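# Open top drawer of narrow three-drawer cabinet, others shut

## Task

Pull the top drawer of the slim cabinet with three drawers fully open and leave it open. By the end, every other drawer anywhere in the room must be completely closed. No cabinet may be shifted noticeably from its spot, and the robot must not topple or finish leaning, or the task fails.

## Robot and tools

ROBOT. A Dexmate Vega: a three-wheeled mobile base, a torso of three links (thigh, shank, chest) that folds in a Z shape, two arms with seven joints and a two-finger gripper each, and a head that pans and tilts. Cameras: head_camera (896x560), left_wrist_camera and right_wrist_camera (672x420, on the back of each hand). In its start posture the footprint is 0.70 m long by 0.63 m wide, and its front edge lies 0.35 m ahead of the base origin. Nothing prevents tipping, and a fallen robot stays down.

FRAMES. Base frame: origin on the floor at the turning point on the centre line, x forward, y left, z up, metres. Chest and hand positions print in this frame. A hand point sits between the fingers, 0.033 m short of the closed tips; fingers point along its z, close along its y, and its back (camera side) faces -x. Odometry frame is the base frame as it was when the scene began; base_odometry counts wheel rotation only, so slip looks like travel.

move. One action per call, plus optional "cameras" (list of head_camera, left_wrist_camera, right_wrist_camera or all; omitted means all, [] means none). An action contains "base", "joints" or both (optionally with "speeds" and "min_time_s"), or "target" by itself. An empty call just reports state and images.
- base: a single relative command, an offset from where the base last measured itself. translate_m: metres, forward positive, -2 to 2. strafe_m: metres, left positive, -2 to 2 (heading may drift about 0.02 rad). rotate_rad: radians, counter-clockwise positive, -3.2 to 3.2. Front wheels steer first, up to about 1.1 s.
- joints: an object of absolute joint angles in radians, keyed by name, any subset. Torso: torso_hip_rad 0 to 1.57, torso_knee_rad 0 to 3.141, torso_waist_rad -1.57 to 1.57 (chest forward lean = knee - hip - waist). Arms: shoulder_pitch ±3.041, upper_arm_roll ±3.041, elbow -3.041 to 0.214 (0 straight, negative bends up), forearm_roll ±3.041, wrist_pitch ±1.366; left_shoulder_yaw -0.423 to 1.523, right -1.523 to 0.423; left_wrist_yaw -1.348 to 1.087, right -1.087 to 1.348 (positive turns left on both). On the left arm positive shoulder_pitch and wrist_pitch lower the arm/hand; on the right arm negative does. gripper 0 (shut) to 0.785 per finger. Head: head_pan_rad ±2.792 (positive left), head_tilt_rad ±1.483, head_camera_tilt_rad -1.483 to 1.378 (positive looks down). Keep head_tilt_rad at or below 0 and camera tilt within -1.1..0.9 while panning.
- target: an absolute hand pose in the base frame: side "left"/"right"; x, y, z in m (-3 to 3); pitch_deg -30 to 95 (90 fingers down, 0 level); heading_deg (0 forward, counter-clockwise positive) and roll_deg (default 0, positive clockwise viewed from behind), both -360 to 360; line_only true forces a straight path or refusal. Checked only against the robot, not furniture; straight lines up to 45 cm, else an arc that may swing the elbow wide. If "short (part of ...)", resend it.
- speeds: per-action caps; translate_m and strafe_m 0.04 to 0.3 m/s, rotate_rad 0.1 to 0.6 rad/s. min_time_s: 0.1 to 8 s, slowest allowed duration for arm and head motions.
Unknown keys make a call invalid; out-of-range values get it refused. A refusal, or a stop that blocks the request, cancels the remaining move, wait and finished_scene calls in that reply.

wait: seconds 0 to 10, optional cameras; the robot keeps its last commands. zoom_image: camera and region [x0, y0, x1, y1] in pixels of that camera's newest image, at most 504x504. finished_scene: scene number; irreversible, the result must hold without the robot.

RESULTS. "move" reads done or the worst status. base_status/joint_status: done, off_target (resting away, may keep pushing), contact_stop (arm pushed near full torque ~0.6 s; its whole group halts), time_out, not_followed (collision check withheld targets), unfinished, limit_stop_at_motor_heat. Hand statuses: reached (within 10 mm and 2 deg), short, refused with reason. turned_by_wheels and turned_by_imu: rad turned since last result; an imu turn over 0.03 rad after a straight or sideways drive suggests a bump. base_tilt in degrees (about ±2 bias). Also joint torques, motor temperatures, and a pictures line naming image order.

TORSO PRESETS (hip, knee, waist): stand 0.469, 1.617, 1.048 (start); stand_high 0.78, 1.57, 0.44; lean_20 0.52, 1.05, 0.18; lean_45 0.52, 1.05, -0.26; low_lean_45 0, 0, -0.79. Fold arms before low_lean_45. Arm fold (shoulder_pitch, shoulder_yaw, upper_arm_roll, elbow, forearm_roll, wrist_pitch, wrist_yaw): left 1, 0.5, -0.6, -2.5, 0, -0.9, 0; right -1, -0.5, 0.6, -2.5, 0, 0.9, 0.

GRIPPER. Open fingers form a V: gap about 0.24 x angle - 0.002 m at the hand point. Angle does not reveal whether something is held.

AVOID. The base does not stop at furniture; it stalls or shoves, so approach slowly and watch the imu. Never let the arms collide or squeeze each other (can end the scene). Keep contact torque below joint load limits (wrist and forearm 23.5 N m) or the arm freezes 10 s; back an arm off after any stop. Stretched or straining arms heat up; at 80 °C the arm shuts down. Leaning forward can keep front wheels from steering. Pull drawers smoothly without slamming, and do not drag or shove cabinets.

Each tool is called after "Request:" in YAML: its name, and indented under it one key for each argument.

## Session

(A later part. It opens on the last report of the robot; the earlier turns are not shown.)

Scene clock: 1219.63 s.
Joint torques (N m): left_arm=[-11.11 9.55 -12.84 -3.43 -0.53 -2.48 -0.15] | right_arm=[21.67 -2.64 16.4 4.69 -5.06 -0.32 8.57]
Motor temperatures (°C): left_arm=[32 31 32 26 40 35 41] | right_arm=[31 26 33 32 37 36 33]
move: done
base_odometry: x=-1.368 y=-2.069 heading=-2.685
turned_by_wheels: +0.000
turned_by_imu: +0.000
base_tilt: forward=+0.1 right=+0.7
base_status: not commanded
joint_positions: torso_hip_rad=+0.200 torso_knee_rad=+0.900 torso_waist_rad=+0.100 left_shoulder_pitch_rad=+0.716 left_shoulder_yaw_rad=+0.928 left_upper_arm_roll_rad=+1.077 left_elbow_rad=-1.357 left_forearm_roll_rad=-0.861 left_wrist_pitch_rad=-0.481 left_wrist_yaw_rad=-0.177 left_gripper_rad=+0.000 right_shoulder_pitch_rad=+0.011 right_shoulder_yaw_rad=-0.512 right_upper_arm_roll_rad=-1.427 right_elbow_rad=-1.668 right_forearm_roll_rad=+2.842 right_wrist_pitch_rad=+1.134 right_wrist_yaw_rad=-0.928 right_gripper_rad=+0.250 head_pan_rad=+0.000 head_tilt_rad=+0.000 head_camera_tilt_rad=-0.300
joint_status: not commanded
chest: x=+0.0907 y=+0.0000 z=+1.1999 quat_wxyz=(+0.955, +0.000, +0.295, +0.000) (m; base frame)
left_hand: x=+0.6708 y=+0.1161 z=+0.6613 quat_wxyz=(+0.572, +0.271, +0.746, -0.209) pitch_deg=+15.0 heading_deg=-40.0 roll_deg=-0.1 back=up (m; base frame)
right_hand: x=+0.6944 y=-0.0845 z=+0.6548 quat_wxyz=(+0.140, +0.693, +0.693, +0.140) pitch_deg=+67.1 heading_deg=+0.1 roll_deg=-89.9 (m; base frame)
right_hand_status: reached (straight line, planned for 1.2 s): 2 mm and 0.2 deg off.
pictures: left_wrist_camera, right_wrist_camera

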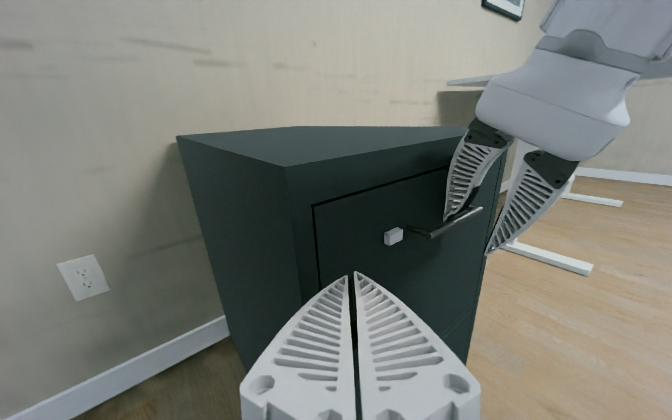

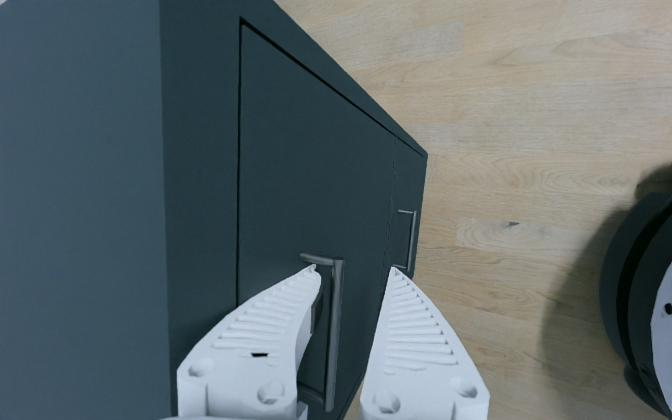

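Request:
move:
  joints: {"right_gripper_rad": 0.0}
  cameras: ["left_wrist_camera", "right_wrist_camera"]

Scene clock: 1220.57 s.
Joint torques (N m): left_arm=[-11.57 8.59 -12.76 -2.66 -0.56 -2.33 -0.13] | right_arm=[18.91 1.8 15.55 -1.18 -2.25 0.02 2.43]
Motor temperatures (°C): left_arm=[32 31 32 26 40 35 41] | right_arm=[31 26 33 32 37 36 33]
move: done
base_odometry: x=-1.368 y=-2.069 heading=-2.685
turned_by_wheels: +0.000
turned_by_imu: +0.000
base_tilt: forward=+0.1 right=+0.7
base_status: not commanded
joint_positions: torso_hip_rad=+0.200 torso_knee_rad=+0.900 torso_waist_rad=+0.100 left_shoulder_pitch_rad=+0.716 left_shoulder_yaw_rad=+0.928 left_upper_arm_roll_rad=+1.077 left_elbow_rad=-1.357 left_forearm_roll_rad=-0.861 left_wrist_pitch_rad=-0.481 left_wrist_yaw_rad=-0.177 left_gripper_rad=+0.000 right_shoulder_pitch_rad=+0.010 right_shoulder_yaw_rad=-0.511 right_upper_arm_roll_rad=-1.426 right_elbow_rad=-1.664 right_forearm_roll_rad=+2.841 right_wrist_pitch_rad=+1.132 right_wrist_yaw_rad=-0.925 right_gripper_rad=+0.000 head_pan_rad=+0.000 head_tilt_rad=+0.000 head_camera_tilt_rad=-0.300
joint_status: all done
chest: x=+0.0910 y=+0.0000 z=+1.1999 quat_wxyz=(+0.955, +0.000, +0.296, +0.000) (m; base frame)
left_hand: x=+0.6709 y=+0.1161 z=+0.6610 quat_wxyz=(+0.572, +0.271, +0.746, -0.209) pitch_deg=+15.0 heading_deg=-40.0 roll_deg=-0.1 back=up (m; base frame)
right_hand: x=+0.6956 y=-0.0851 z=+0.6539 quat_wxyz=(+0.141, +0.693, +0.693, +0.141) pitch_deg=+67.0 heading_deg=+0.0 roll_deg=+90.0 (m; base frame)
pictures: left_wrist_camera, right_wrist_camera

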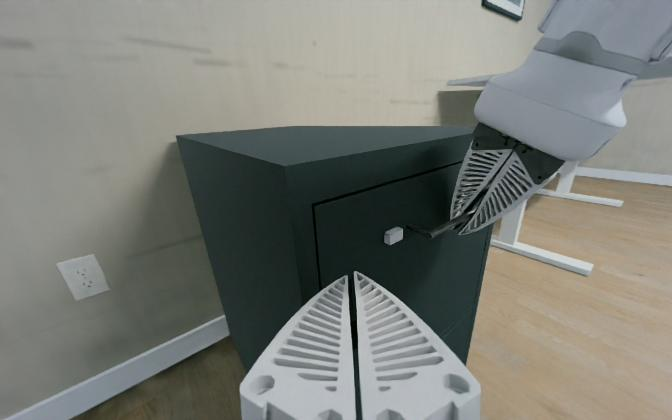

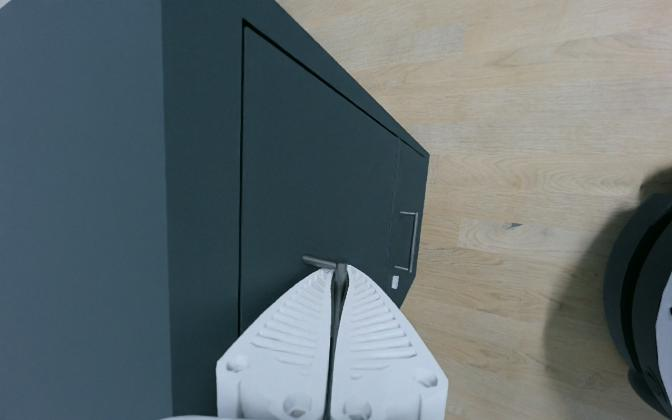

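Request:
move:
  target: {"side": "left", "x": 0.698, "y": 0.09, "z": 0.663, "pitch_deg": 15, "heading_deg": -40, "roll_deg": 0}
  cameras: []

Request:
move:
  target: {"side": "left", "x": 0.707, "y": 0.056, "z": 0.664, "pitch_deg": 15, "heading_deg": -40, "roll_deg": 0}
  cameras: ["left_wrist_camera"]

Request:
zoom_image:
  camera: "left_wrist_camera"
  region: [280, 200, 480, 325]

Scene clock: 1222.53 s.
Joint torques (N m): left_arm=[-23.65 2.62 -8 -2.86 -0.09 -1.83 0.12] | right_arm=[17.12 -0.14 15.79 -0.13 -2.33 0.47 2.21]
Motor temperatures (°C): left_arm=[32 31 32 26 40 35 41] | right_arm=[31 26 33 31 37 36 33]
move: done
base_odometry: x=-1.368 y=-2.069 heading=-2.685
turned_by_wheels: +0.000
turned_by_imu: +0.000
base_tilt: forward=+0.1 right=+0.7
base_status: not commanded
joint_positions: torso_hip_rad=+0.200 torso_knee_rad=+0.900 torso_waist_rad=+0.100 left_shoulder_pitch_rad=+0.657 left_shoulder_yaw_rad=+0.848 left_upper_arm_roll_rad=+1.083 left_elbow_rad=-1.309 left_forearm_roll_rad=-0.843 left_wrist_pitch_rad=-0.426 left_wrist_yaw_rad=-0.170 left_gripper_rad=+0.000 right_shoulder_pitch_rad=+0.010 right_shoulder_yaw_rad=-0.511 right_upper_arm_roll_rad=-1.426 right_elbow_rad=-1.664 right_forearm_roll_rad=+2.841 right_wrist_pitch_rad=+1.132 right_wrist_yaw_rad=-0.924 right_gripper_rad=+0.000 head_pan_rad=+0.000 head_tilt_rad=+0.000 head_camera_tilt_rad=-0.300
joint_status: not commanded
chest: x=+0.0910 y=+0.0000 z=+1.1999 quat_wxyz=(+0.955, +0.000, +0.296, +0.000) (m; base frame)
left_hand: x=+0.6967 y=+0.0913 z=+0.6627 quat_wxyz=(+0.572, +0.271, +0.746, -0.208) pitch_deg=+15.0 heading_deg=-40.0 roll_deg=+0.0 back=up (m; base frame)
left_hand_status: reached (straight line, planned for 0.6 s): 2 mm and 0.0 deg off.
right_hand: x=+0.6956 y=-0.0851 z=+0.6538 quat_wxyz=(+0.141, +0.693, +0.693, +0.141) pitch_deg=+67.0 heading_deg=+0.0 roll_deg=+90.0 (m; base frame)
pictures: none
No camera images: "cameras" was empty.

Scene clock: 1224.30 s.
Joint torques (N m): left_arm=[-33.63 -5.22 -13.62 -6.2 -0.6 -4.16 1.21] | right_arm=[17.96 2.38 15.97 -1.51 -2.19 -0.71 2.29]
Motor temperatures (°C): left_arm=[32 31 32 26 40 35 41] | right_arm=[31 26 33 31 37 36 33]
move: done
base_odometry: x=-1.368 y=-2.069 heading=-2.685
turned_by_wheels: +0.000
turned_by_imu: +0.000
base_tilt: forward=+0.1 right=+0.8
base_status: not commanded
joint_positions: torso_hip_rad=+0.200 torso_knee_rad=+0.900 torso_waist_rad=+0.100 left_shoulder_pitch_rad=+0.626 left_shoulder_yaw_rad=+0.786 left_upper_arm_roll_rad=+1.099 left_elbow_rad=-1.312 left_forearm_roll_rad=-0.811 left_wrist_pitch_rad=-0.376 left_wrist_yaw_rad=-0.119 left_gripper_rad=+0.000 right_shoulder_pitch_rad=+0.010 right_shoulder_yaw_rad=-0.511 right_upper_arm_roll_rad=-1.426 right_elbow_rad=-1.664 right_forearm_roll_rad=+2.841 right_wrist_pitch_rad=+1.132 right_wrist_yaw_rad=-0.924 right_gripper_rad=+0.000 head_pan_rad=+0.000 head_tilt_rad=+0.000 head_camera_tilt_rad=-0.300
joint_status: not commanded
chest: x=+0.0910 y=+0.0000 z=+1.1999 quat_wxyz=(+0.955, +0.000, +0.296, +0.000) (m; base frame)
left_hand: x=+0.7061 y=+0.0572 z=+0.6629 quat_wxyz=(+0.571, +0.272, +0.746, -0.208) pitch_deg=+15.1 heading_deg=-40.0 roll_deg=+0.0 back=up (m; base frame)
left_hand_status: reached (straight line, planned for 0.5 s): 2 mm and 0.1 deg off.
right_hand: x=+0.6956 y=-0.0851 z=+0.6538 quat_wxyz=(+0.141, +0.693, +0.693, +0.141) pitch_deg=+67.0 heading_deg=+0.0 roll_deg=+90.0 (m; base frame)
pictures: left_wrist_camera

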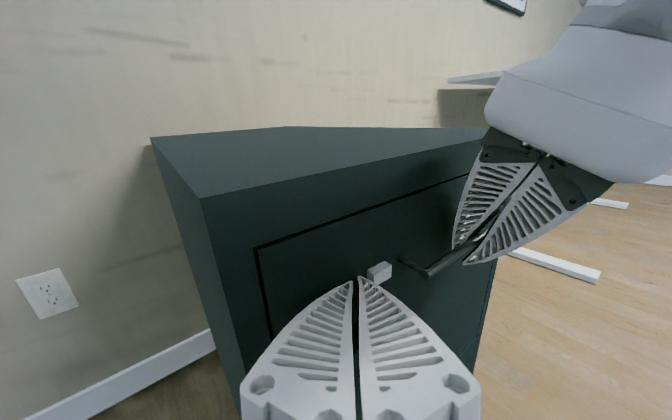

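Scaled by 2.520 from the camera's 672x420 image, which has a finer 960x600 frame.

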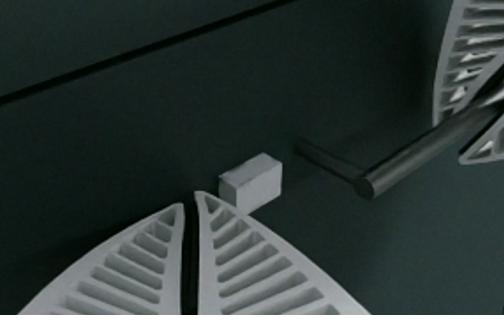

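Request:
move:
  joints: {"left_shoulder_pitch_rad": 0.615, "left_shoulder_yaw_rad": 0.748, "left_upper_arm_roll_rad": 1.12, "left_elbow_rad": -1.393, "left_forearm_roll_rad": -0.772, "left_wrist_pitch_rad": -0.309, "left_wrist_yaw_rad": -0.02}
  cameras: ["left_wrist_camera"]

Request:
zoom_image:
  camera: "left_wrist_camera"
  region: [280, 200, 480, 325]

Scene clock: 1226.23 s.
Joint torques (N m): left_arm=[-44.91 -36.87 -5.3 -22.15 3.78 -6.57 -5.27] | right_arm=[20.04 1.32 15.83 -3.71 -2.16 -0.46 2.09]
Motor temperatures (°C): left_arm=[32 31 32 26 40 35 41] | right_arm=[31 26 33 31 37 36 33]
move: done
base_odometry: x=-1.368 y=-2.068 heading=-2.684
turned_by_wheels: +0.001
turned_by_imu: +0.002
base_tilt: forward=+0.0 right=+0.7
base_status: not commanded
joint_positions: torso_hip_rad=+0.200 torso_knee_rad=+0.900 torso_waist_rad=+0.100 left_shoulder_pitch_rad=+0.616 left_shoulder_yaw_rad=+0.751 left_upper_arm_roll_rad=+1.119 left_elbow_rad=-1.388 left_forearm_roll_rad=-0.774 left_wrist_pitch_rad=-0.310 left_wrist_yaw_rad=-0.021 left_gripper_rad=+0.000 right_shoulder_pitch_rad=+0.010 right_shoulder_yaw_rad=-0.511 right_upper_arm_roll_rad=-1.426 right_elbow_rad=-1.664 right_forearm_roll_rad=+2.841 right_wrist_pitch_rad=+1.132 right_wrist_yaw_rad=-0.924 right_gripper_rad=+0.000 head_pan_rad=+0.000 head_tilt_rad=+0.000 head_camera_tilt_rad=-0.300
joint_status: all done
chest: x=+0.0909 y=+0.0000 z=+1.1999 quat_wxyz=(+0.955, +0.000, +0.295, +0.000) (m; base frame)
left_hand: x=+0.7034 y=+0.0164 z=+0.6708 quat_wxyz=(+0.572, +0.270, +0.746, -0.207) pitch_deg=+15.0 heading_deg=-39.9 roll_deg=+0.0 back=up (m; base frame)
right_hand: x=+0.6956 y=-0.0852 z=+0.6539 quat_wxyz=(+0.141, +0.693, +0.693, +0.141) pitch_deg=+67.0 heading_deg=-0.1 roll_deg=+89.9 (m; base frame)
pictures: left_wrist_camera

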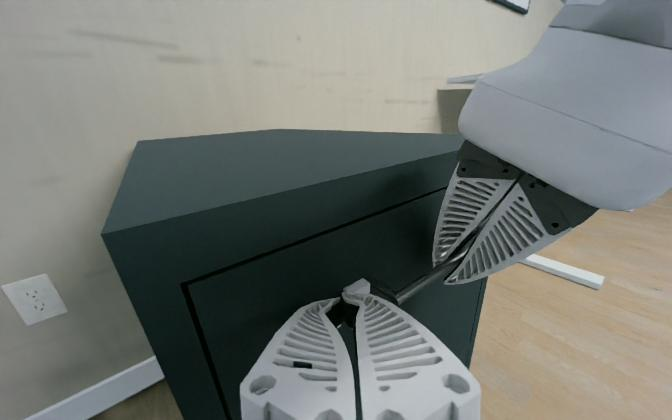

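Scaled by 2.520 from the camera's 672x420 image, which has a finer 960x600 frame.

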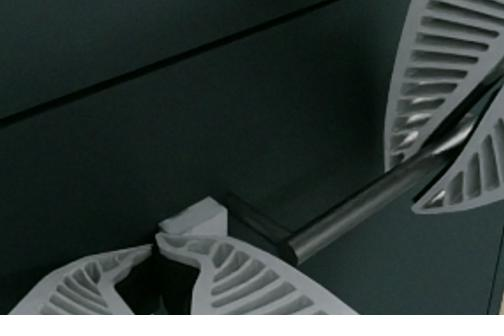

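Request:
move:
  base: {"translate_m": -0.06}
  speeds: {"translate_m": 0.06}
  cameras: ["head_camera", "left_wrist_camera"]

Scene clock: 1228.03 s.
Joint torques (N m): left_arm=[-26.04 -14.36 -2.61 -13.57 2.44 -4.17 -3.25] | right_arm=[19.7 1.18 8.55 -1.52 1.6 -0.05 -3.23]
Motor temperatures (°C): left_arm=[32 31 32 26 40 36 41] | right_arm=[31 26 33 31 37 36 33]
move: done
base_odometry: x=-1.314 y=-2.041 heading=-2.682
turned_by_wheels: +0.002
turned_by_imu: +0.002
base_tilt: forward=+0.1 right=+0.7
base_status: done
joint_positions: torso_hip_rad=+0.200 torso_knee_rad=+0.900 torso_waist_rad=+0.100 left_shoulder_pitch_rad=+0.615 left_shoulder_yaw_rad=+0.749 left_upper_arm_roll_rad=+1.120 left_elbow_rad=-1.392 left_forearm_roll_rad=-0.773 left_wrist_pitch_rad=-0.308 left_wrist_yaw_rad=-0.019 left_gripper_rad=+0.000 right_shoulder_pitch_rad=+0.010 right_shoulder_yaw_rad=-0.511 right_upper_arm_roll_rad=-1.426 right_elbow_rad=-1.664 right_forearm_roll_rad=+2.840 right_wrist_pitch_rad=+1.132 right_wrist_yaw_rad=-0.923 right_gripper_rad=+0.000 head_pan_rad=+0.000 head_tilt_rad=+0.000 head_camera_tilt_rad=-0.300
joint_status: not commanded
chest: x=+0.0908 y=+0.0000 z=+1.1999 quat_wxyz=(+0.955, +0.000, +0.295, +0.000) (m; base frame)
left_hand: x=+0.7034 y=+0.0136 z=+0.6726 quat_wxyz=(+0.573, +0.271, +0.745, -0.208) pitch_deg=+14.9 heading_deg=-39.9 roll_deg=+0.0 back=up (m; base frame)
right_hand: x=+0.6966 y=-0.0853 z=+0.6546 quat_wxyz=(+0.142, +0.693, +0.693, +0.142) pitch_deg=+66.9 heading_deg=-0.1 roll_deg=+89.9 (m; base frame)
pictures: head_camera, left_wrist_camera

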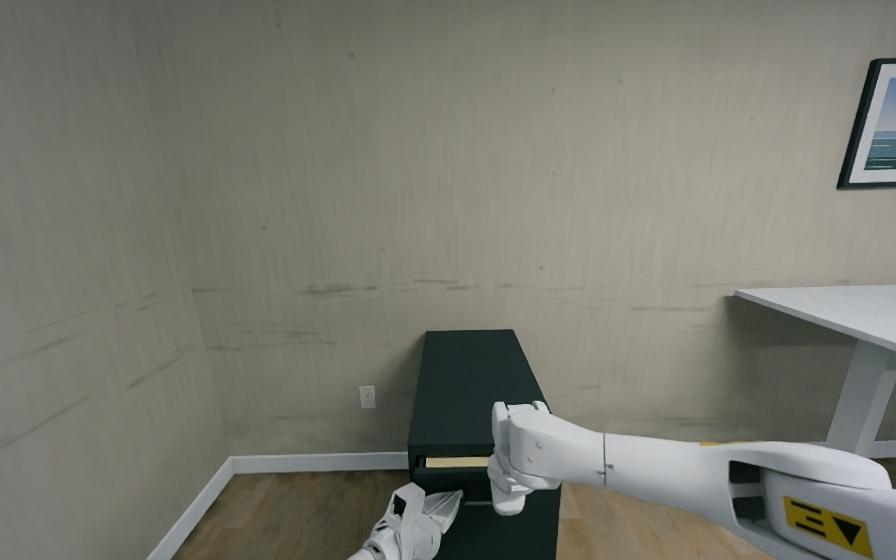

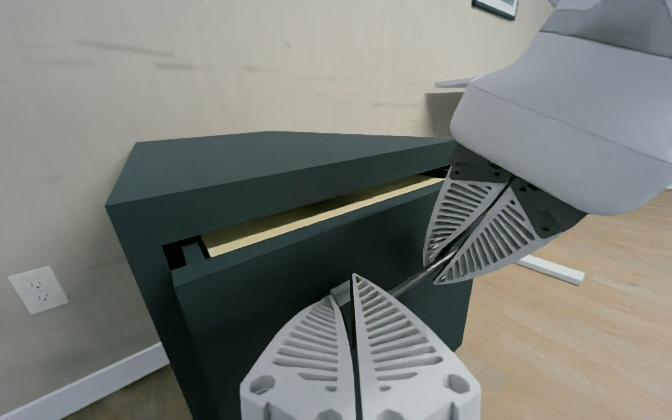

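Request:
move:
  base: {"translate_m": -0.54}
  joints: {"left_shoulder_pitch_rad": 0.716, "left_shoulder_yaw_rad": 1.1, "left_upper_arm_roll_rad": 1.077, "left_elbow_rad": -1.357, "left_forearm_roll_rad": -0.861, "left_wrist_pitch_rad": -0.481, "left_wrist_yaw_rad": -0.177}
  speeds: {"translate_m": 0.15}
  cameras: ["head_camera", "right_wrist_camera"]

Scene clock: 1233.10 s.
Joint torques (N m): left_arm=[-11.21 10.6 -13.18 -1.94 -0.64 -2.15 -0.06] | right_arm=[19.28 -2.2 8.13 -0.9 -2.95 0.77 3.35]
Motor temperatures (°C): left_arm=[32 31 32 26 40 36 41] | right_arm=[30 26 33 31 37 36 33]
move: done
base_odometry: x=-0.831 y=-1.800 heading=-2.682
turned_by_wheels: +0.000
turned_by_imu: -0.002
base_tilt: forward=+0.0 right=+0.7
base_status: done
joint_positions: torso_hip_rad=+0.200 torso_knee_rad=+0.900 torso_waist_rad=+0.100 left_shoulder_pitch_rad=+0.716 left_shoulder_yaw_rad=+1.100 left_upper_arm_roll_rad=+1.077 left_elbow_rad=-1.357 left_forearm_roll_rad=-0.861 left_wrist_pitch_rad=-0.481 left_wrist_yaw_rad=-0.177 left_gripper_rad=+0.000 right_shoulder_pitch_rad=+0.010 right_shoulder_yaw_rad=-0.510 right_upper_arm_roll_rad=-1.426 right_elbow_rad=-1.664 right_forearm_roll_rad=+2.841 right_wrist_pitch_rad=+1.131 right_wrist_yaw_rad=-0.925 right_gripper_rad=+0.000 head_pan_rad=+0.000 head_tilt_rad=+0.000 head_camera_tilt_rad=-0.300
joint_status: all done
chest: x=+0.0909 y=+0.0000 z=+1.1999 quat_wxyz=(+0.955, +0.000, +0.296, +0.000) (m; base frame)
left_hand: x=+0.6734 y=+0.2251 z=+0.6513 quat_wxyz=(+0.552, +0.302, +0.766, -0.134) pitch_deg=+20.8 heading_deg=-35.1 roll_deg=+7.9 back=up (m; base frame)
right_hand: x=+0.6957 y=-0.0847 z=+0.6541 quat_wxyz=(+0.141, +0.693, +0.693, +0.141) pitch_deg=+67.0 heading_deg=+0.1 roll_deg=-89.9 (m; base frame)
pictures: head_camera, right_wrist_camera

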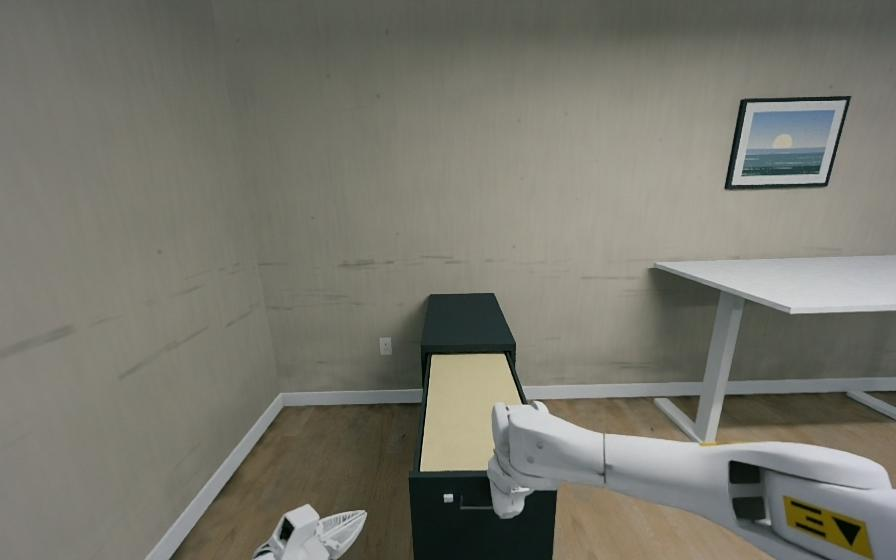

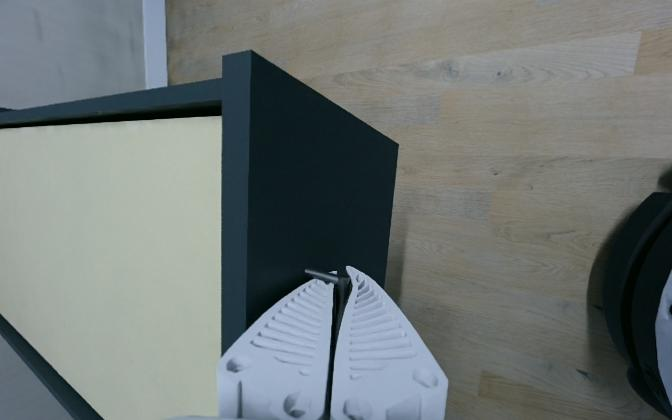

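Request:
move:
  base: {"translate_m": 0.58}
  speeds: {"translate_m": 0.15}
  cameras: ["right_wrist_camera"]

Request:
move:
  base: {"translate_m": 0.025}
  speeds: {"translate_m": 0.06}
  cameras: ["head_camera", "right_wrist_camera", "left_wrist_camera"]

Scene clock: 1238.50 s.
Joint torques (N m): left_arm=[-12.19 10.92 -14.05 -2.72 -0.72 -2.83 -0.04] | right_arm=[33.55 1.7 12.79 -3.6 -0.03 -1.16 -1.28]
Motor temperatures (°C): left_arm=[32 31 32 26 40 35 41] | right_arm=[31 26 33 31 37 36 34]
move: done
base_odometry: x=-1.350 y=-2.059 heading=-2.682
turned_by_wheels: +0.000
turned_by_imu: +0.000
base_tilt: forward=+0.2 right=+0.7
base_status: done
joint_positions: torso_hip_rad=+0.200 torso_knee_rad=+0.900 torso_waist_rad=+0.100 left_shoulder_pitch_rad=+0.716 left_shoulder_yaw_rad=+1.100 left_upper_arm_roll_rad=+1.077 left_elbow_rad=-1.357 left_forearm_roll_rad=-0.861 left_wrist_pitch_rad=-0.481 left_wrist_yaw_rad=-0.177 left_gripper_rad=+0.000 right_shoulder_pitch_rad=+0.009 right_shoulder_yaw_rad=-0.511 right_upper_arm_roll_rad=-1.426 right_elbow_rad=-1.664 right_forearm_roll_rad=+2.840 right_wrist_pitch_rad=+1.132 right_wrist_yaw_rad=-0.924 right_gripper_rad=+0.000 head_pan_rad=+0.000 head_tilt_rad=+0.000 head_camera_tilt_rad=-0.300
joint_status: not commanded
chest: x=+0.0912 y=+0.0000 z=+1.1998 quat_wxyz=(+0.955, +0.000, +0.296, +0.000) (m; base frame)
left_hand: x=+0.6735 y=+0.2252 z=+0.6510 quat_wxyz=(+0.551, +0.301, +0.766, -0.134) pitch_deg=+20.9 heading_deg=-35.1 roll_deg=+7.9 back=up (m; base frame)
right_hand: x=+0.6960 y=-0.0853 z=+0.6536 quat_wxyz=(+0.141, +0.693, +0.693, +0.141) pitch_deg=+67.0 heading_deg=-0.1 roll_deg=+89.9 (m; base frame)
pictures: right_wrist_camera

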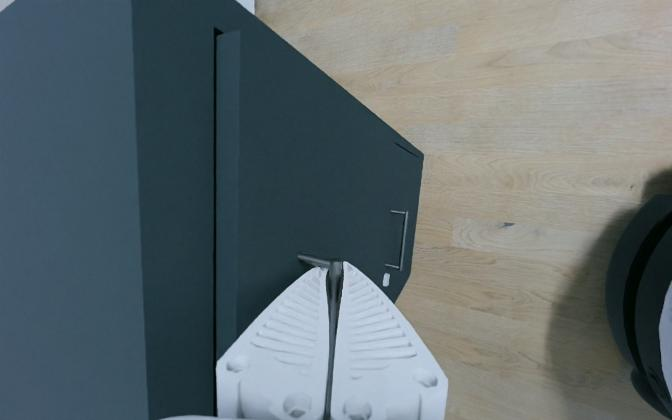

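Scene clock: 1239.53 s.
Joint torques (N m): left_arm=[-9.94 12.24 -13.76 -2.86 -0.55 -2.86 -0.26] | right_arm=[33.21 -0.11 13.79 -0.94 -4.1 -0.56 4.71]
Motor temperatures (°C): left_arm=[32 31 32 26 40 35 41] | right_arm=[31 26 33 31 38 36 34]
move: done
base_odometry: x=-1.372 y=-2.070 heading=-2.683
turned_by_wheels: +0.000
turned_by_imu: +0.000
base_tilt: forward=+0.1 right=+0.7
base_status: done
joint_positions: torso_hip_rad=+0.200 torso_knee_rad=+0.900 torso_waist_rad=+0.100 left_shoulder_pitch_rad=+0.716 left_shoulder_yaw_rad=+1.100 left_upper_arm_roll_rad=+1.077 left_elbow_rad=-1.357 left_forearm_roll_rad=-0.861 left_wrist_pitch_rad=-0.481 left_wrist_yaw_rad=-0.177 left_gripper_rad=+0.000 right_shoulder_pitch_rad=+0.009 right_shoulder_yaw_rad=-0.511 right_upper_arm_roll_rad=-1.426 right_elbow_rad=-1.664 right_forearm_roll_rad=+2.842 right_wrist_pitch_rad=+1.132 right_wrist_yaw_rad=-0.925 right_gripper_rad=+0.000 head_pan_rad=+0.000 head_tilt_rad=+0.000 head_camera_tilt_rad=-0.300
joint_status: not commanded
chest: x=+0.0911 y=+0.0000 z=+1.1998 quat_wxyz=(+0.955, +0.000, +0.296, +0.000) (m; base frame)
left_hand: x=+0.6734 y=+0.2252 z=+0.6511 quat_wxyz=(+0.552, +0.301, +0.766, -0.134) pitch_deg=+20.9 heading_deg=-35.1 roll_deg=+7.9 back=up (m; base frame)
right_hand: x=+0.6950 y=-0.0850 z=+0.6532 quat_wxyz=(+0.140, +0.693, +0.693, +0.140) pitch_deg=+67.1 heading_deg=+0.0 roll_deg=-90.0 (m; base frame)
pictures: head_camera, left_wrist_camera, right_wrist_camera

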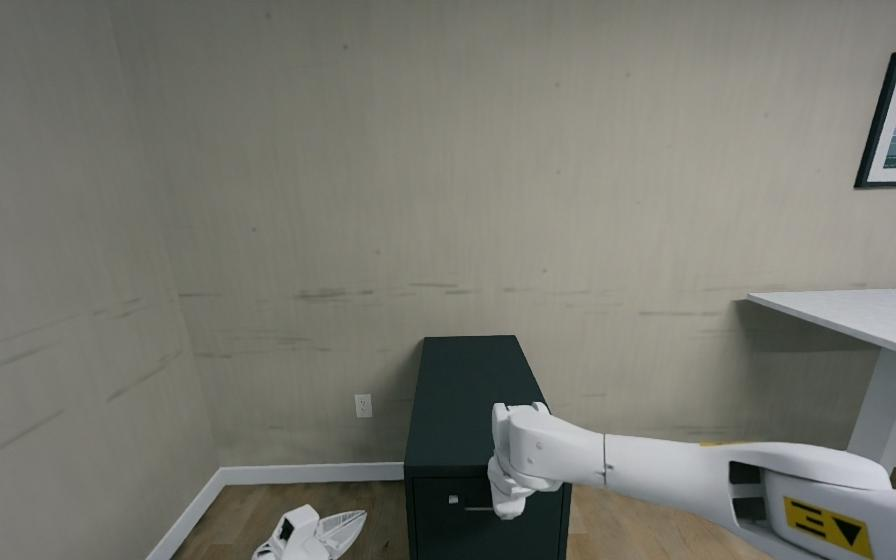

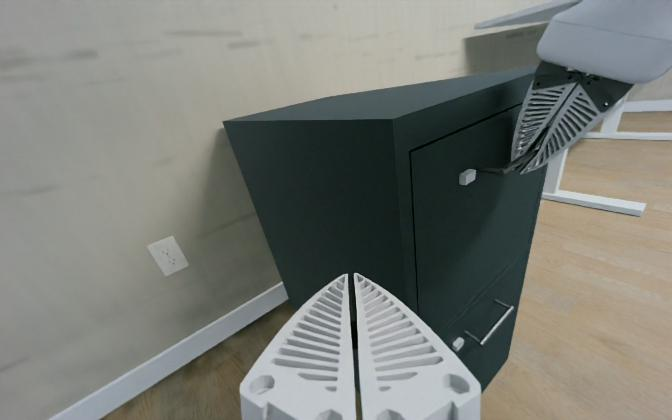

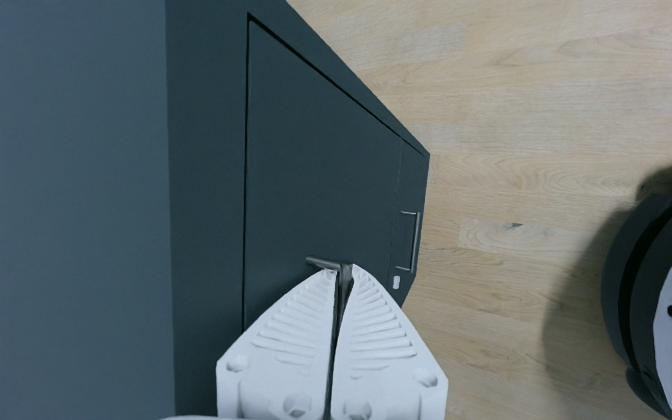

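Request:
move:
  joints: {"right_gripper_rad": 0.2}
  cameras: []

Request:
move:
  target: {"side": "right", "x": 0.665, "y": -0.085, "z": 0.727, "pitch_deg": 67, "heading_deg": 0, "roll_deg": 90, "line_only": true}
  cameras: []

Request:
move:
  base: {"translate_m": -0.3}
  cameras: ["head_camera"]

Scene clock: 1240.97 s.
Joint torques (N m): left_arm=[-11.39 11.1 -13.03 -2.09 -0.63 -2.85 -0.26] | right_arm=[35.73 0.51 17.47 -0.99 -7.53 -0.18 10.52]
Motor temperatures (°C): left_arm=[32 31 32 26 40 35 41] | right_arm=[31 26 33 31 38 36 34]
move: done
base_odometry: x=-1.372 y=-2.070 heading=-2.683
turned_by_wheels: +0.000
turned_by_imu: +0.000
base_tilt: forward=+0.1 right=+0.8
base_status: not commanded
joint_positions: torso_hip_rad=+0.200 torso_knee_rad=+0.900 torso_waist_rad=+0.100 left_shoulder_pitch_rad=+0.716 left_shoulder_yaw_rad=+1.100 left_upper_arm_roll_rad=+1.077 left_elbow_rad=-1.357 left_forearm_roll_rad=-0.861 left_wrist_pitch_rad=-0.481 left_wrist_yaw_rad=-0.177 left_gripper_rad=+0.000 right_shoulder_pitch_rad=+0.009 right_shoulder_yaw_rad=-0.511 right_upper_arm_roll_rad=-1.426 right_elbow_rad=-1.664 right_forearm_roll_rad=+2.843 right_wrist_pitch_rad=+1.132 right_wrist_yaw_rad=-0.926 right_gripper_rad=+0.200 head_pan_rad=+0.000 head_tilt_rad=+0.000 head_camera_tilt_rad=-0.300
joint_status: all done
chest: x=+0.0912 y=+0.0000 z=+1.1998 quat_wxyz=(+0.955, +0.000, +0.296, +0.000) (m; base frame)
left_hand: x=+0.6734 y=+0.2252 z=+0.6510 quat_wxyz=(+0.552, +0.301, +0.766, -0.134) pitch_deg=+20.9 heading_deg=-35.1 roll_deg=+7.9 back=up (m; base frame)
right_hand: x=+0.6942 y=-0.0849 z=+0.6526 quat_wxyz=(+0.139, +0.693, +0.693, +0.139) pitch_deg=+67.3 heading_deg=+0.0 roll_deg=-89.9 (m; base frame)
pictures: none
No camera images: "cameras" was empty.

Scene clock: 1243.43 s.
Joint torques (N m): left_arm=[-11.74 10.7 -12.92 -2.03 -0.69 -2.99 0.06] | right_arm=[35.34 -3.47 7.67 -2.82 -1.78 -0.03 0.6]
Motor temperatures (°C): left_arm=[32 31 32 26 40 35 41] | right_arm=[31 26 33 31 38 36 34]
move: done
base_odometry: x=-1.372 y=-2.070 heading=-2.683
turned_by_wheels: +0.000
turned_by_imu: +0.000
base_tilt: forward=+0.1 right=+0.8
base_status: not commanded
joint_positions: torso_hip_rad=+0.200 torso_knee_rad=+0.900 torso_waist_rad=+0.100 left_shoulder_pitch_rad=+0.716 left_shoulder_yaw_rad=+1.100 left_upper_arm_roll_rad=+1.077 left_elbow_rad=-1.357 left_forearm_roll_rad=-0.861 left_wrist_pitch_rad=-0.481 left_wrist_yaw_rad=-0.177 left_gripper_rad=+0.000 right_shoulder_pitch_rad=+0.139 right_shoulder_yaw_rad=-0.604 right_upper_arm_roll_rad=-1.478 right_elbow_rad=-1.946 right_forearm_roll_rad=+2.818 right_wrist_pitch_rad=+1.327 right_wrist_yaw_rad=-1.076 right_gripper_rad=+0.200 head_pan_rad=+0.000 head_tilt_rad=+0.000 head_camera_tilt_rad=-0.300
joint_status: not commanded
chest: x=+0.0911 y=+0.0000 z=+1.1999 quat_wxyz=(+0.955, +0.000, +0.296, +0.000) (m; base frame)
left_hand: x=+0.6734 y=+0.2252 z=+0.6511 quat_wxyz=(+0.552, +0.301, +0.766, -0.134) pitch_deg=+20.8 heading_deg=-35.1 roll_deg=+7.9 back=up (m; base frame)
right_hand: x=+0.6653 y=-0.0849 z=+0.7259 quat_wxyz=(+0.141, +0.693, +0.693, +0.141) pitch_deg=+67.0 heading_deg=+0.0 roll_deg=-90.0 (m; base frame)
right_hand_status: reached (straight line, planned for 1.2 s): 1 mm and 0.0 deg off.
pictures: none
No camera images: "cameras" was empty.

Scene clock: 1246.00 s.
Joint torques (N m): left_arm=[-12.96 11.99 -13.7 -2.35 -0.73 -3.48 0.15] | right_arm=[34.76 -2.66 7.29 -2.56 -1.58 0.31 0.52]
Motor temperatures (°C): left_arm=[32 31 32 26 40 35 41] | right_arm=[31 26 33 31 38 36 34]
move: done
base_odometry: x=-1.104 y=-1.937 heading=-2.683
turned_by_wheels: +0.000
turned_by_imu: +0.000
base_tilt: forward=+0.1 right=+0.7
base_status: done
joint_positions: torso_hip_rad=+0.200 torso_knee_rad=+0.900 torso_waist_rad=+0.100 left_shoulder_pitch_rad=+0.716 left_shoulder_yaw_rad=+1.100 left_upper_arm_roll_rad=+1.077 left_elbow_rad=-1.357 left_forearm_roll_rad=-0.861 left_wrist_pitch_rad=-0.481 left_wrist_yaw_rad=-0.177 left_gripper_rad=+0.000 right_shoulder_pitch_rad=+0.141 right_shoulder_yaw_rad=-0.606 right_upper_arm_roll_rad=-1.478 right_elbow_rad=-1.950 right_forearm_roll_rad=+2.818 right_wrist_pitch_rad=+1.330 right_wrist_yaw_rad=-1.078 right_gripper_rad=+0.200 head_pan_rad=+0.000 head_tilt_rad=+0.000 head_camera_tilt_rad=-0.300
joint_status: not commanded
chest: x=+0.0910 y=+0.0000 z=+1.1999 quat_wxyz=(+0.955, +0.000, +0.296, +0.000) (m; base frame)
left_hand: x=+0.6734 y=+0.2252 z=+0.6512 quat_wxyz=(+0.552, +0.301, +0.766, -0.134) pitch_deg=+20.8 heading_deg=-35.1 roll_deg=+7.9 back=up (m; base frame)
right_hand: x=+0.6648 y=-0.0849 z=+0.7270 quat_wxyz=(+0.141, +0.693, +0.693, +0.141) pitch_deg=+67.0 heading_deg=+0.0 roll_deg=-90.0 (m; base frame)
pictures: head_camera

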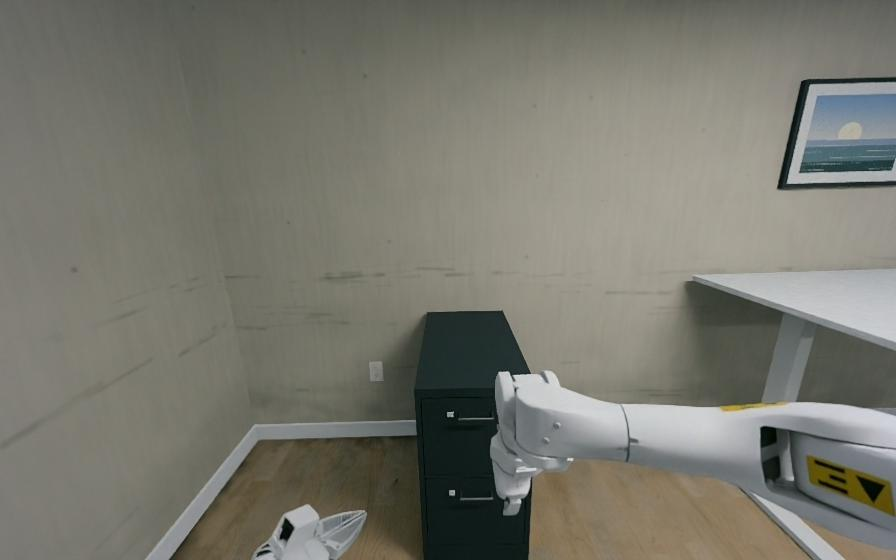

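Request:
move:
  joints: {"torso_hip_rad": 0.0, "torso_knee_rad": 0.2, "torso_waist_rad": -0.7, "left_shoulder_pitch_rad": 0.416, "left_shoulder_yaw_rad": 0.928, "right_shoulder_pitch_rad": 0.441, "head_camera_tilt_rad": -0.3}
  cameras: ["head_camera", "right_wrist_camera", "left_wrist_camera"]

Scene clock: 1250.60 s.
Joint torques (N m): left_arm=[-23.25 4.96 -12.1 -2.26 -0.57 -2.65 -0.08] | right_arm=[35.84 -2.15 7.62 -3.05 -1.68 0.86 0.66]
Motor temperatures (°C): left_arm=[32 31 32 26 40 35 41] | right_arm=[31 26 33 31 37 36 33]
move: done
base_odometry: x=-1.104 y=-1.937 heading=-2.683
turned_by_wheels: +0.000
turned_by_imu: +0.000
base_tilt: forward=+0.0 right=+0.8
base_status: not commanded
joint_positions: torso_hip_rad=+0.001 torso_knee_rad=+0.200 torso_waist_rad=-0.700 left_shoulder_pitch_rad=+0.416 left_shoulder_yaw_rad=+0.928 left_upper_arm_roll_rad=+1.077 left_elbow_rad=-1.357 left_forearm_roll_rad=-0.861 left_wrist_pitch_rad=-0.481 left_wrist_yaw_rad=-0.177 left_gripper_rad=+0.000 right_shoulder_pitch_rad=+0.441 right_shoulder_yaw_rad=-0.606 right_upper_arm_roll_rad=-1.478 right_elbow_rad=-1.950 right_forearm_roll_rad=+2.818 right_wrist_pitch_rad=+1.330 right_wrist_yaw_rad=-1.078 right_gripper_rad=+0.200 head_pan_rad=+0.000 head_tilt_rad=+0.000 head_camera_tilt_rad=-0.300
joint_status: all done
chest: x=+0.0931 y=+0.0000 z=+0.8848 quat_wxyz=(+0.901, +0.000, +0.435, +0.000) (m; base frame)
left_hand: x=+0.6731 y=+0.1162 z=+0.3461 quat_wxyz=(+0.572, +0.271, +0.746, -0.209) pitch_deg=+15.0 heading_deg=-40.0 roll_deg=-0.1 back=up (m; base frame)
right_hand: x=+0.6669 y=-0.0850 z=+0.4120 quat_wxyz=(+0.141, +0.693, +0.693, +0.141) pitch_deg=+67.0 heading_deg=+0.0 roll_deg=-90.0 (m; base frame)
pictures: head_camera, left_wrist_camera, right_wrist_camera

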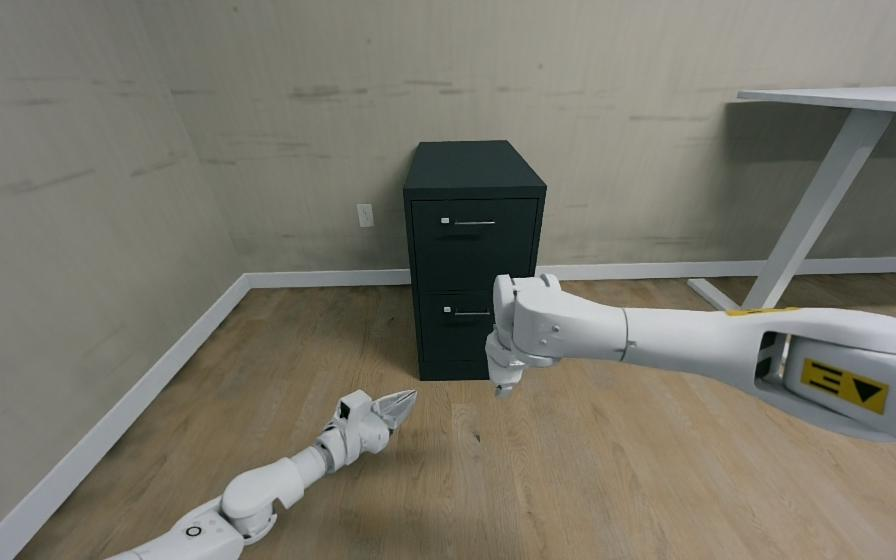

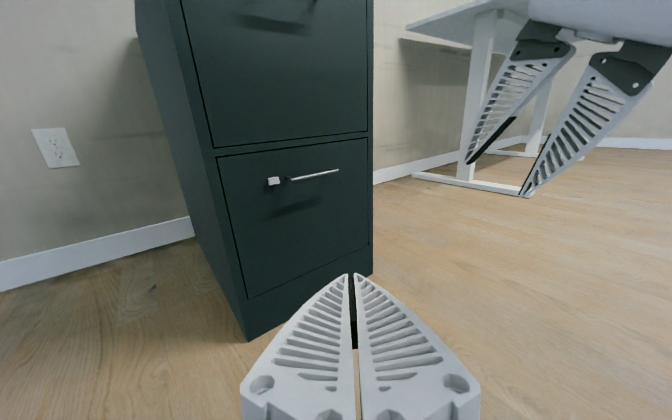

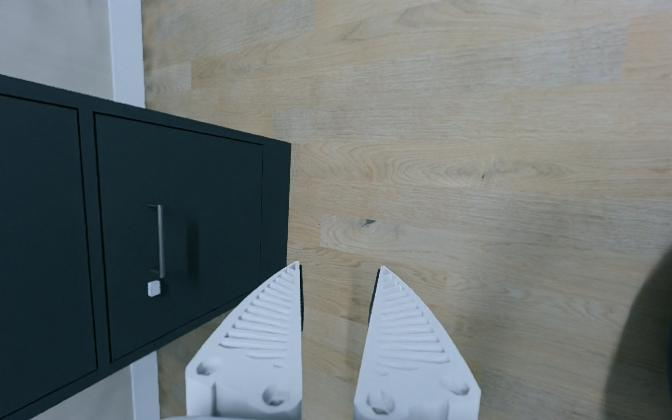

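Request:
move:
  base: {"translate_m": 0.292}
  speeds: {"translate_m": 0.15}
  joints: {"right_gripper_rad": 0.25}
  cameras: ["head_camera", "right_wrist_camera", "left_wrist_camera"]

Scene clock: 1254.00 s.
Joint torques (N m): left_arm=[-21.73 4.96 -12.7 -2.45 -0.34 -2.92 -0.2] | right_arm=[34.5 -1.61 7.29 -3.14 -1.59 1.06 0.74]
Motor temperatures (°C): left_arm=[32 31 32 26 40 35 41] | right_arm=[31 26 33 31 37 36 33]
move: done
base_odometry: x=-1.365 y=-2.067 heading=-2.682
turned_by_wheels: +0.001
turned_by_imu: +0.002
base_tilt: forward=+0.1 right=+0.8
base_status: done
joint_positions: torso_hip_rad=+0.001 torso_knee_rad=+0.200 torso_waist_rad=-0.700 left_shoulder_pitch_rad=+0.416 left_shoulder_yaw_rad=+0.928 left_upper_arm_roll_rad=+1.077 left_elbow_rad=-1.357 left_forearm_roll_rad=-0.861 left_wrist_pitch_rad=-0.481 left_wrist_yaw_rad=-0.177 left_gripper_rad=+0.000 right_shoulder_pitch_rad=+0.441 right_shoulder_yaw_rad=-0.606 right_upper_arm_roll_rad=-1.478 right_elbow_rad=-1.950 right_forearm_roll_rad=+2.818 right_wrist_pitch_rad=+1.330 right_wrist_yaw_rad=-1.078 right_gripper_rad=+0.250 head_pan_rad=+0.000 head_tilt_rad=+0.000 head_camera_tilt_rad=-0.300
joint_status: all done
chest: x=+0.0931 y=+0.0000 z=+0.8848 quat_wxyz=(+0.901, +0.000, +0.435, +0.000) (m; base frame)
left_hand: x=+0.6731 y=+0.1162 z=+0.3461 quat_wxyz=(+0.572, +0.271, +0.746, -0.209) pitch_deg=+15.0 heading_deg=-40.0 roll_deg=-0.1 back=up (m; base frame)
right_hand: x=+0.6670 y=-0.0850 z=+0.4120 quat_wxyz=(+0.141, +0.693, +0.693, +0.141) pitch_deg=+67.0 heading_deg=+0.0 roll_deg=-90.0 (m; base frame)
pictures: head_camera, left_wrist_camera, right_wrist_camera

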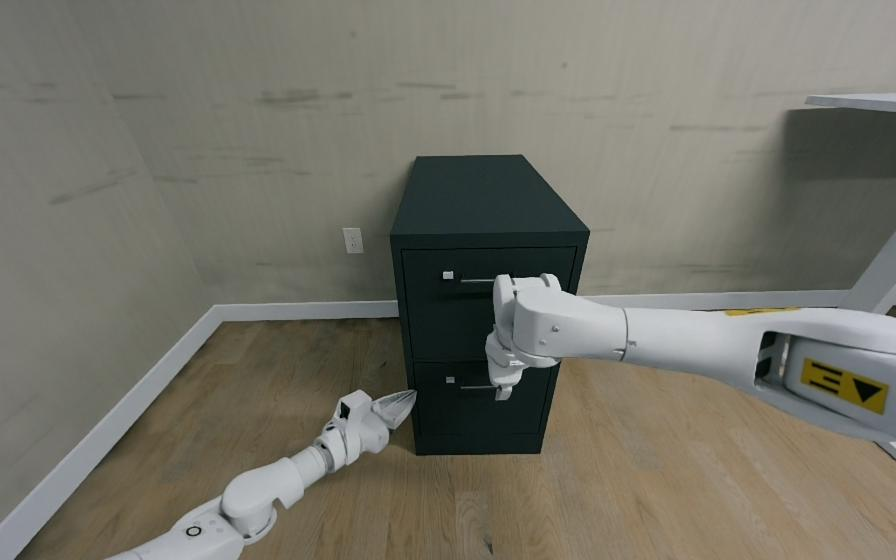

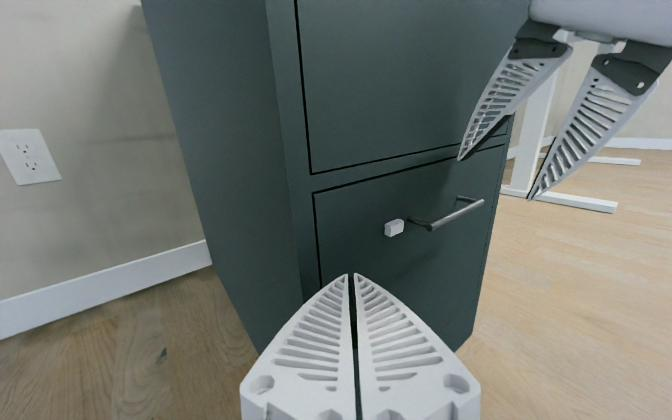

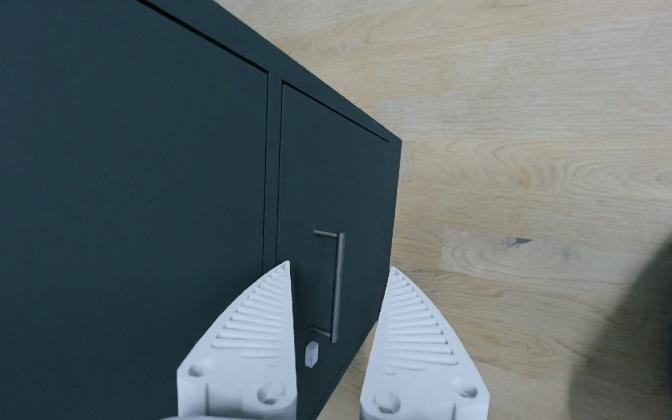

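Request:
move:
  joints: {"right_shoulder_pitch_rad": 0.311, "right_shoulder_yaw_rad": -0.512, "right_upper_arm_roll_rad": -1.427, "right_elbow_rad": -1.668, "right_forearm_roll_rad": 2.842, "right_wrist_pitch_rad": 1.134, "right_wrist_yaw_rad": -0.928, "left_shoulder_pitch_rad": 0.357, "left_shoulder_yaw_rad": 0.848, "left_upper_arm_roll_rad": 1.083, "left_elbow_rad": -1.309, "left_forearm_roll_rad": -0.843, "left_wrist_pitch_rad": -0.426, "left_wrist_yaw_rad": -0.17}
  cameras: ["right_wrist_camera", "left_wrist_camera"]

Scene clock: 1256.87 s.
Joint torques (N m): left_arm=[-23.81 3.09 -7.15 -1.74 0.05 -2.85 0.2] | right_arm=[19.05 -0.95 16.6 3.05 -4.27 -0.14 7.35]
Motor temperatures (°C): left_arm=[32 31 32 26 40 35 41] | right_arm=[31 26 33 31 37 36 33]
move: done
base_odometry: x=-1.365 y=-2.067 heading=-2.682
turned_by_wheels: +0.000
turned_by_imu: +0.000
base_tilt: forward=+0.1 right=+0.7
base_status: not commanded
joint_positions: torso_hip_rad=+0.001 torso_knee_rad=+0.200 torso_waist_rad=-0.700 left_shoulder_pitch_rad=+0.358 left_shoulder_yaw_rad=+0.849 left_upper_arm_roll_rad=+1.083 left_elbow_rad=-1.309 left_forearm_roll_rad=-0.843 left_wrist_pitch_rad=-0.426 left_wrist_yaw_rad=-0.170 left_gripper_rad=+0.000 right_shoulder_pitch_rad=+0.313 right_shoulder_yaw_rad=-0.513 right_upper_arm_roll_rad=-1.428 right_elbow_rad=-1.672 right_forearm_roll_rad=+2.843 right_wrist_pitch_rad=+1.137 right_wrist_yaw_rad=-0.932 right_gripper_rad=+0.250 head_pan_rad=+0.000 head_tilt_rad=+0.000 head_camera_tilt_rad=-0.300
joint_status: all done
chest: x=+0.0931 y=+0.0000 z=+0.8849 quat_wxyz=(+0.901, +0.000, +0.435, +0.000) (m; base frame)
left_hand: x=+0.6987 y=+0.0915 z=+0.3477 quat_wxyz=(+0.572, +0.271, +0.746, -0.208) pitch_deg=+15.0 heading_deg=-40.0 roll_deg=+0.0 back=up (m; base frame)
right_hand: x=+0.6954 y=-0.0846 z=+0.3402 quat_wxyz=(+0.139, +0.693, +0.694, +0.139) pitch_deg=+67.3 heading_deg=+0.1 roll_deg=-90.0 (m; base frame)
pictures: left_wrist_camera, right_wrist_camera

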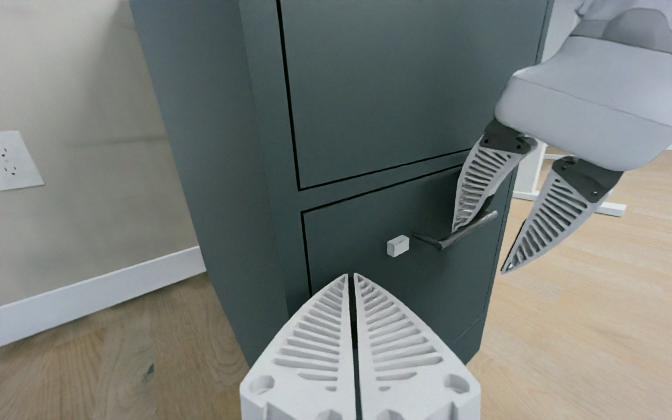

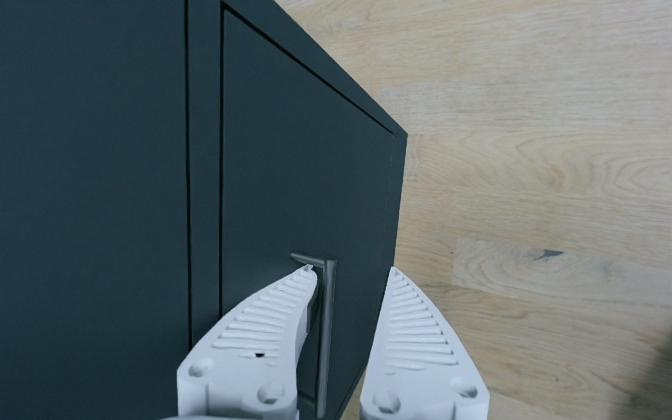

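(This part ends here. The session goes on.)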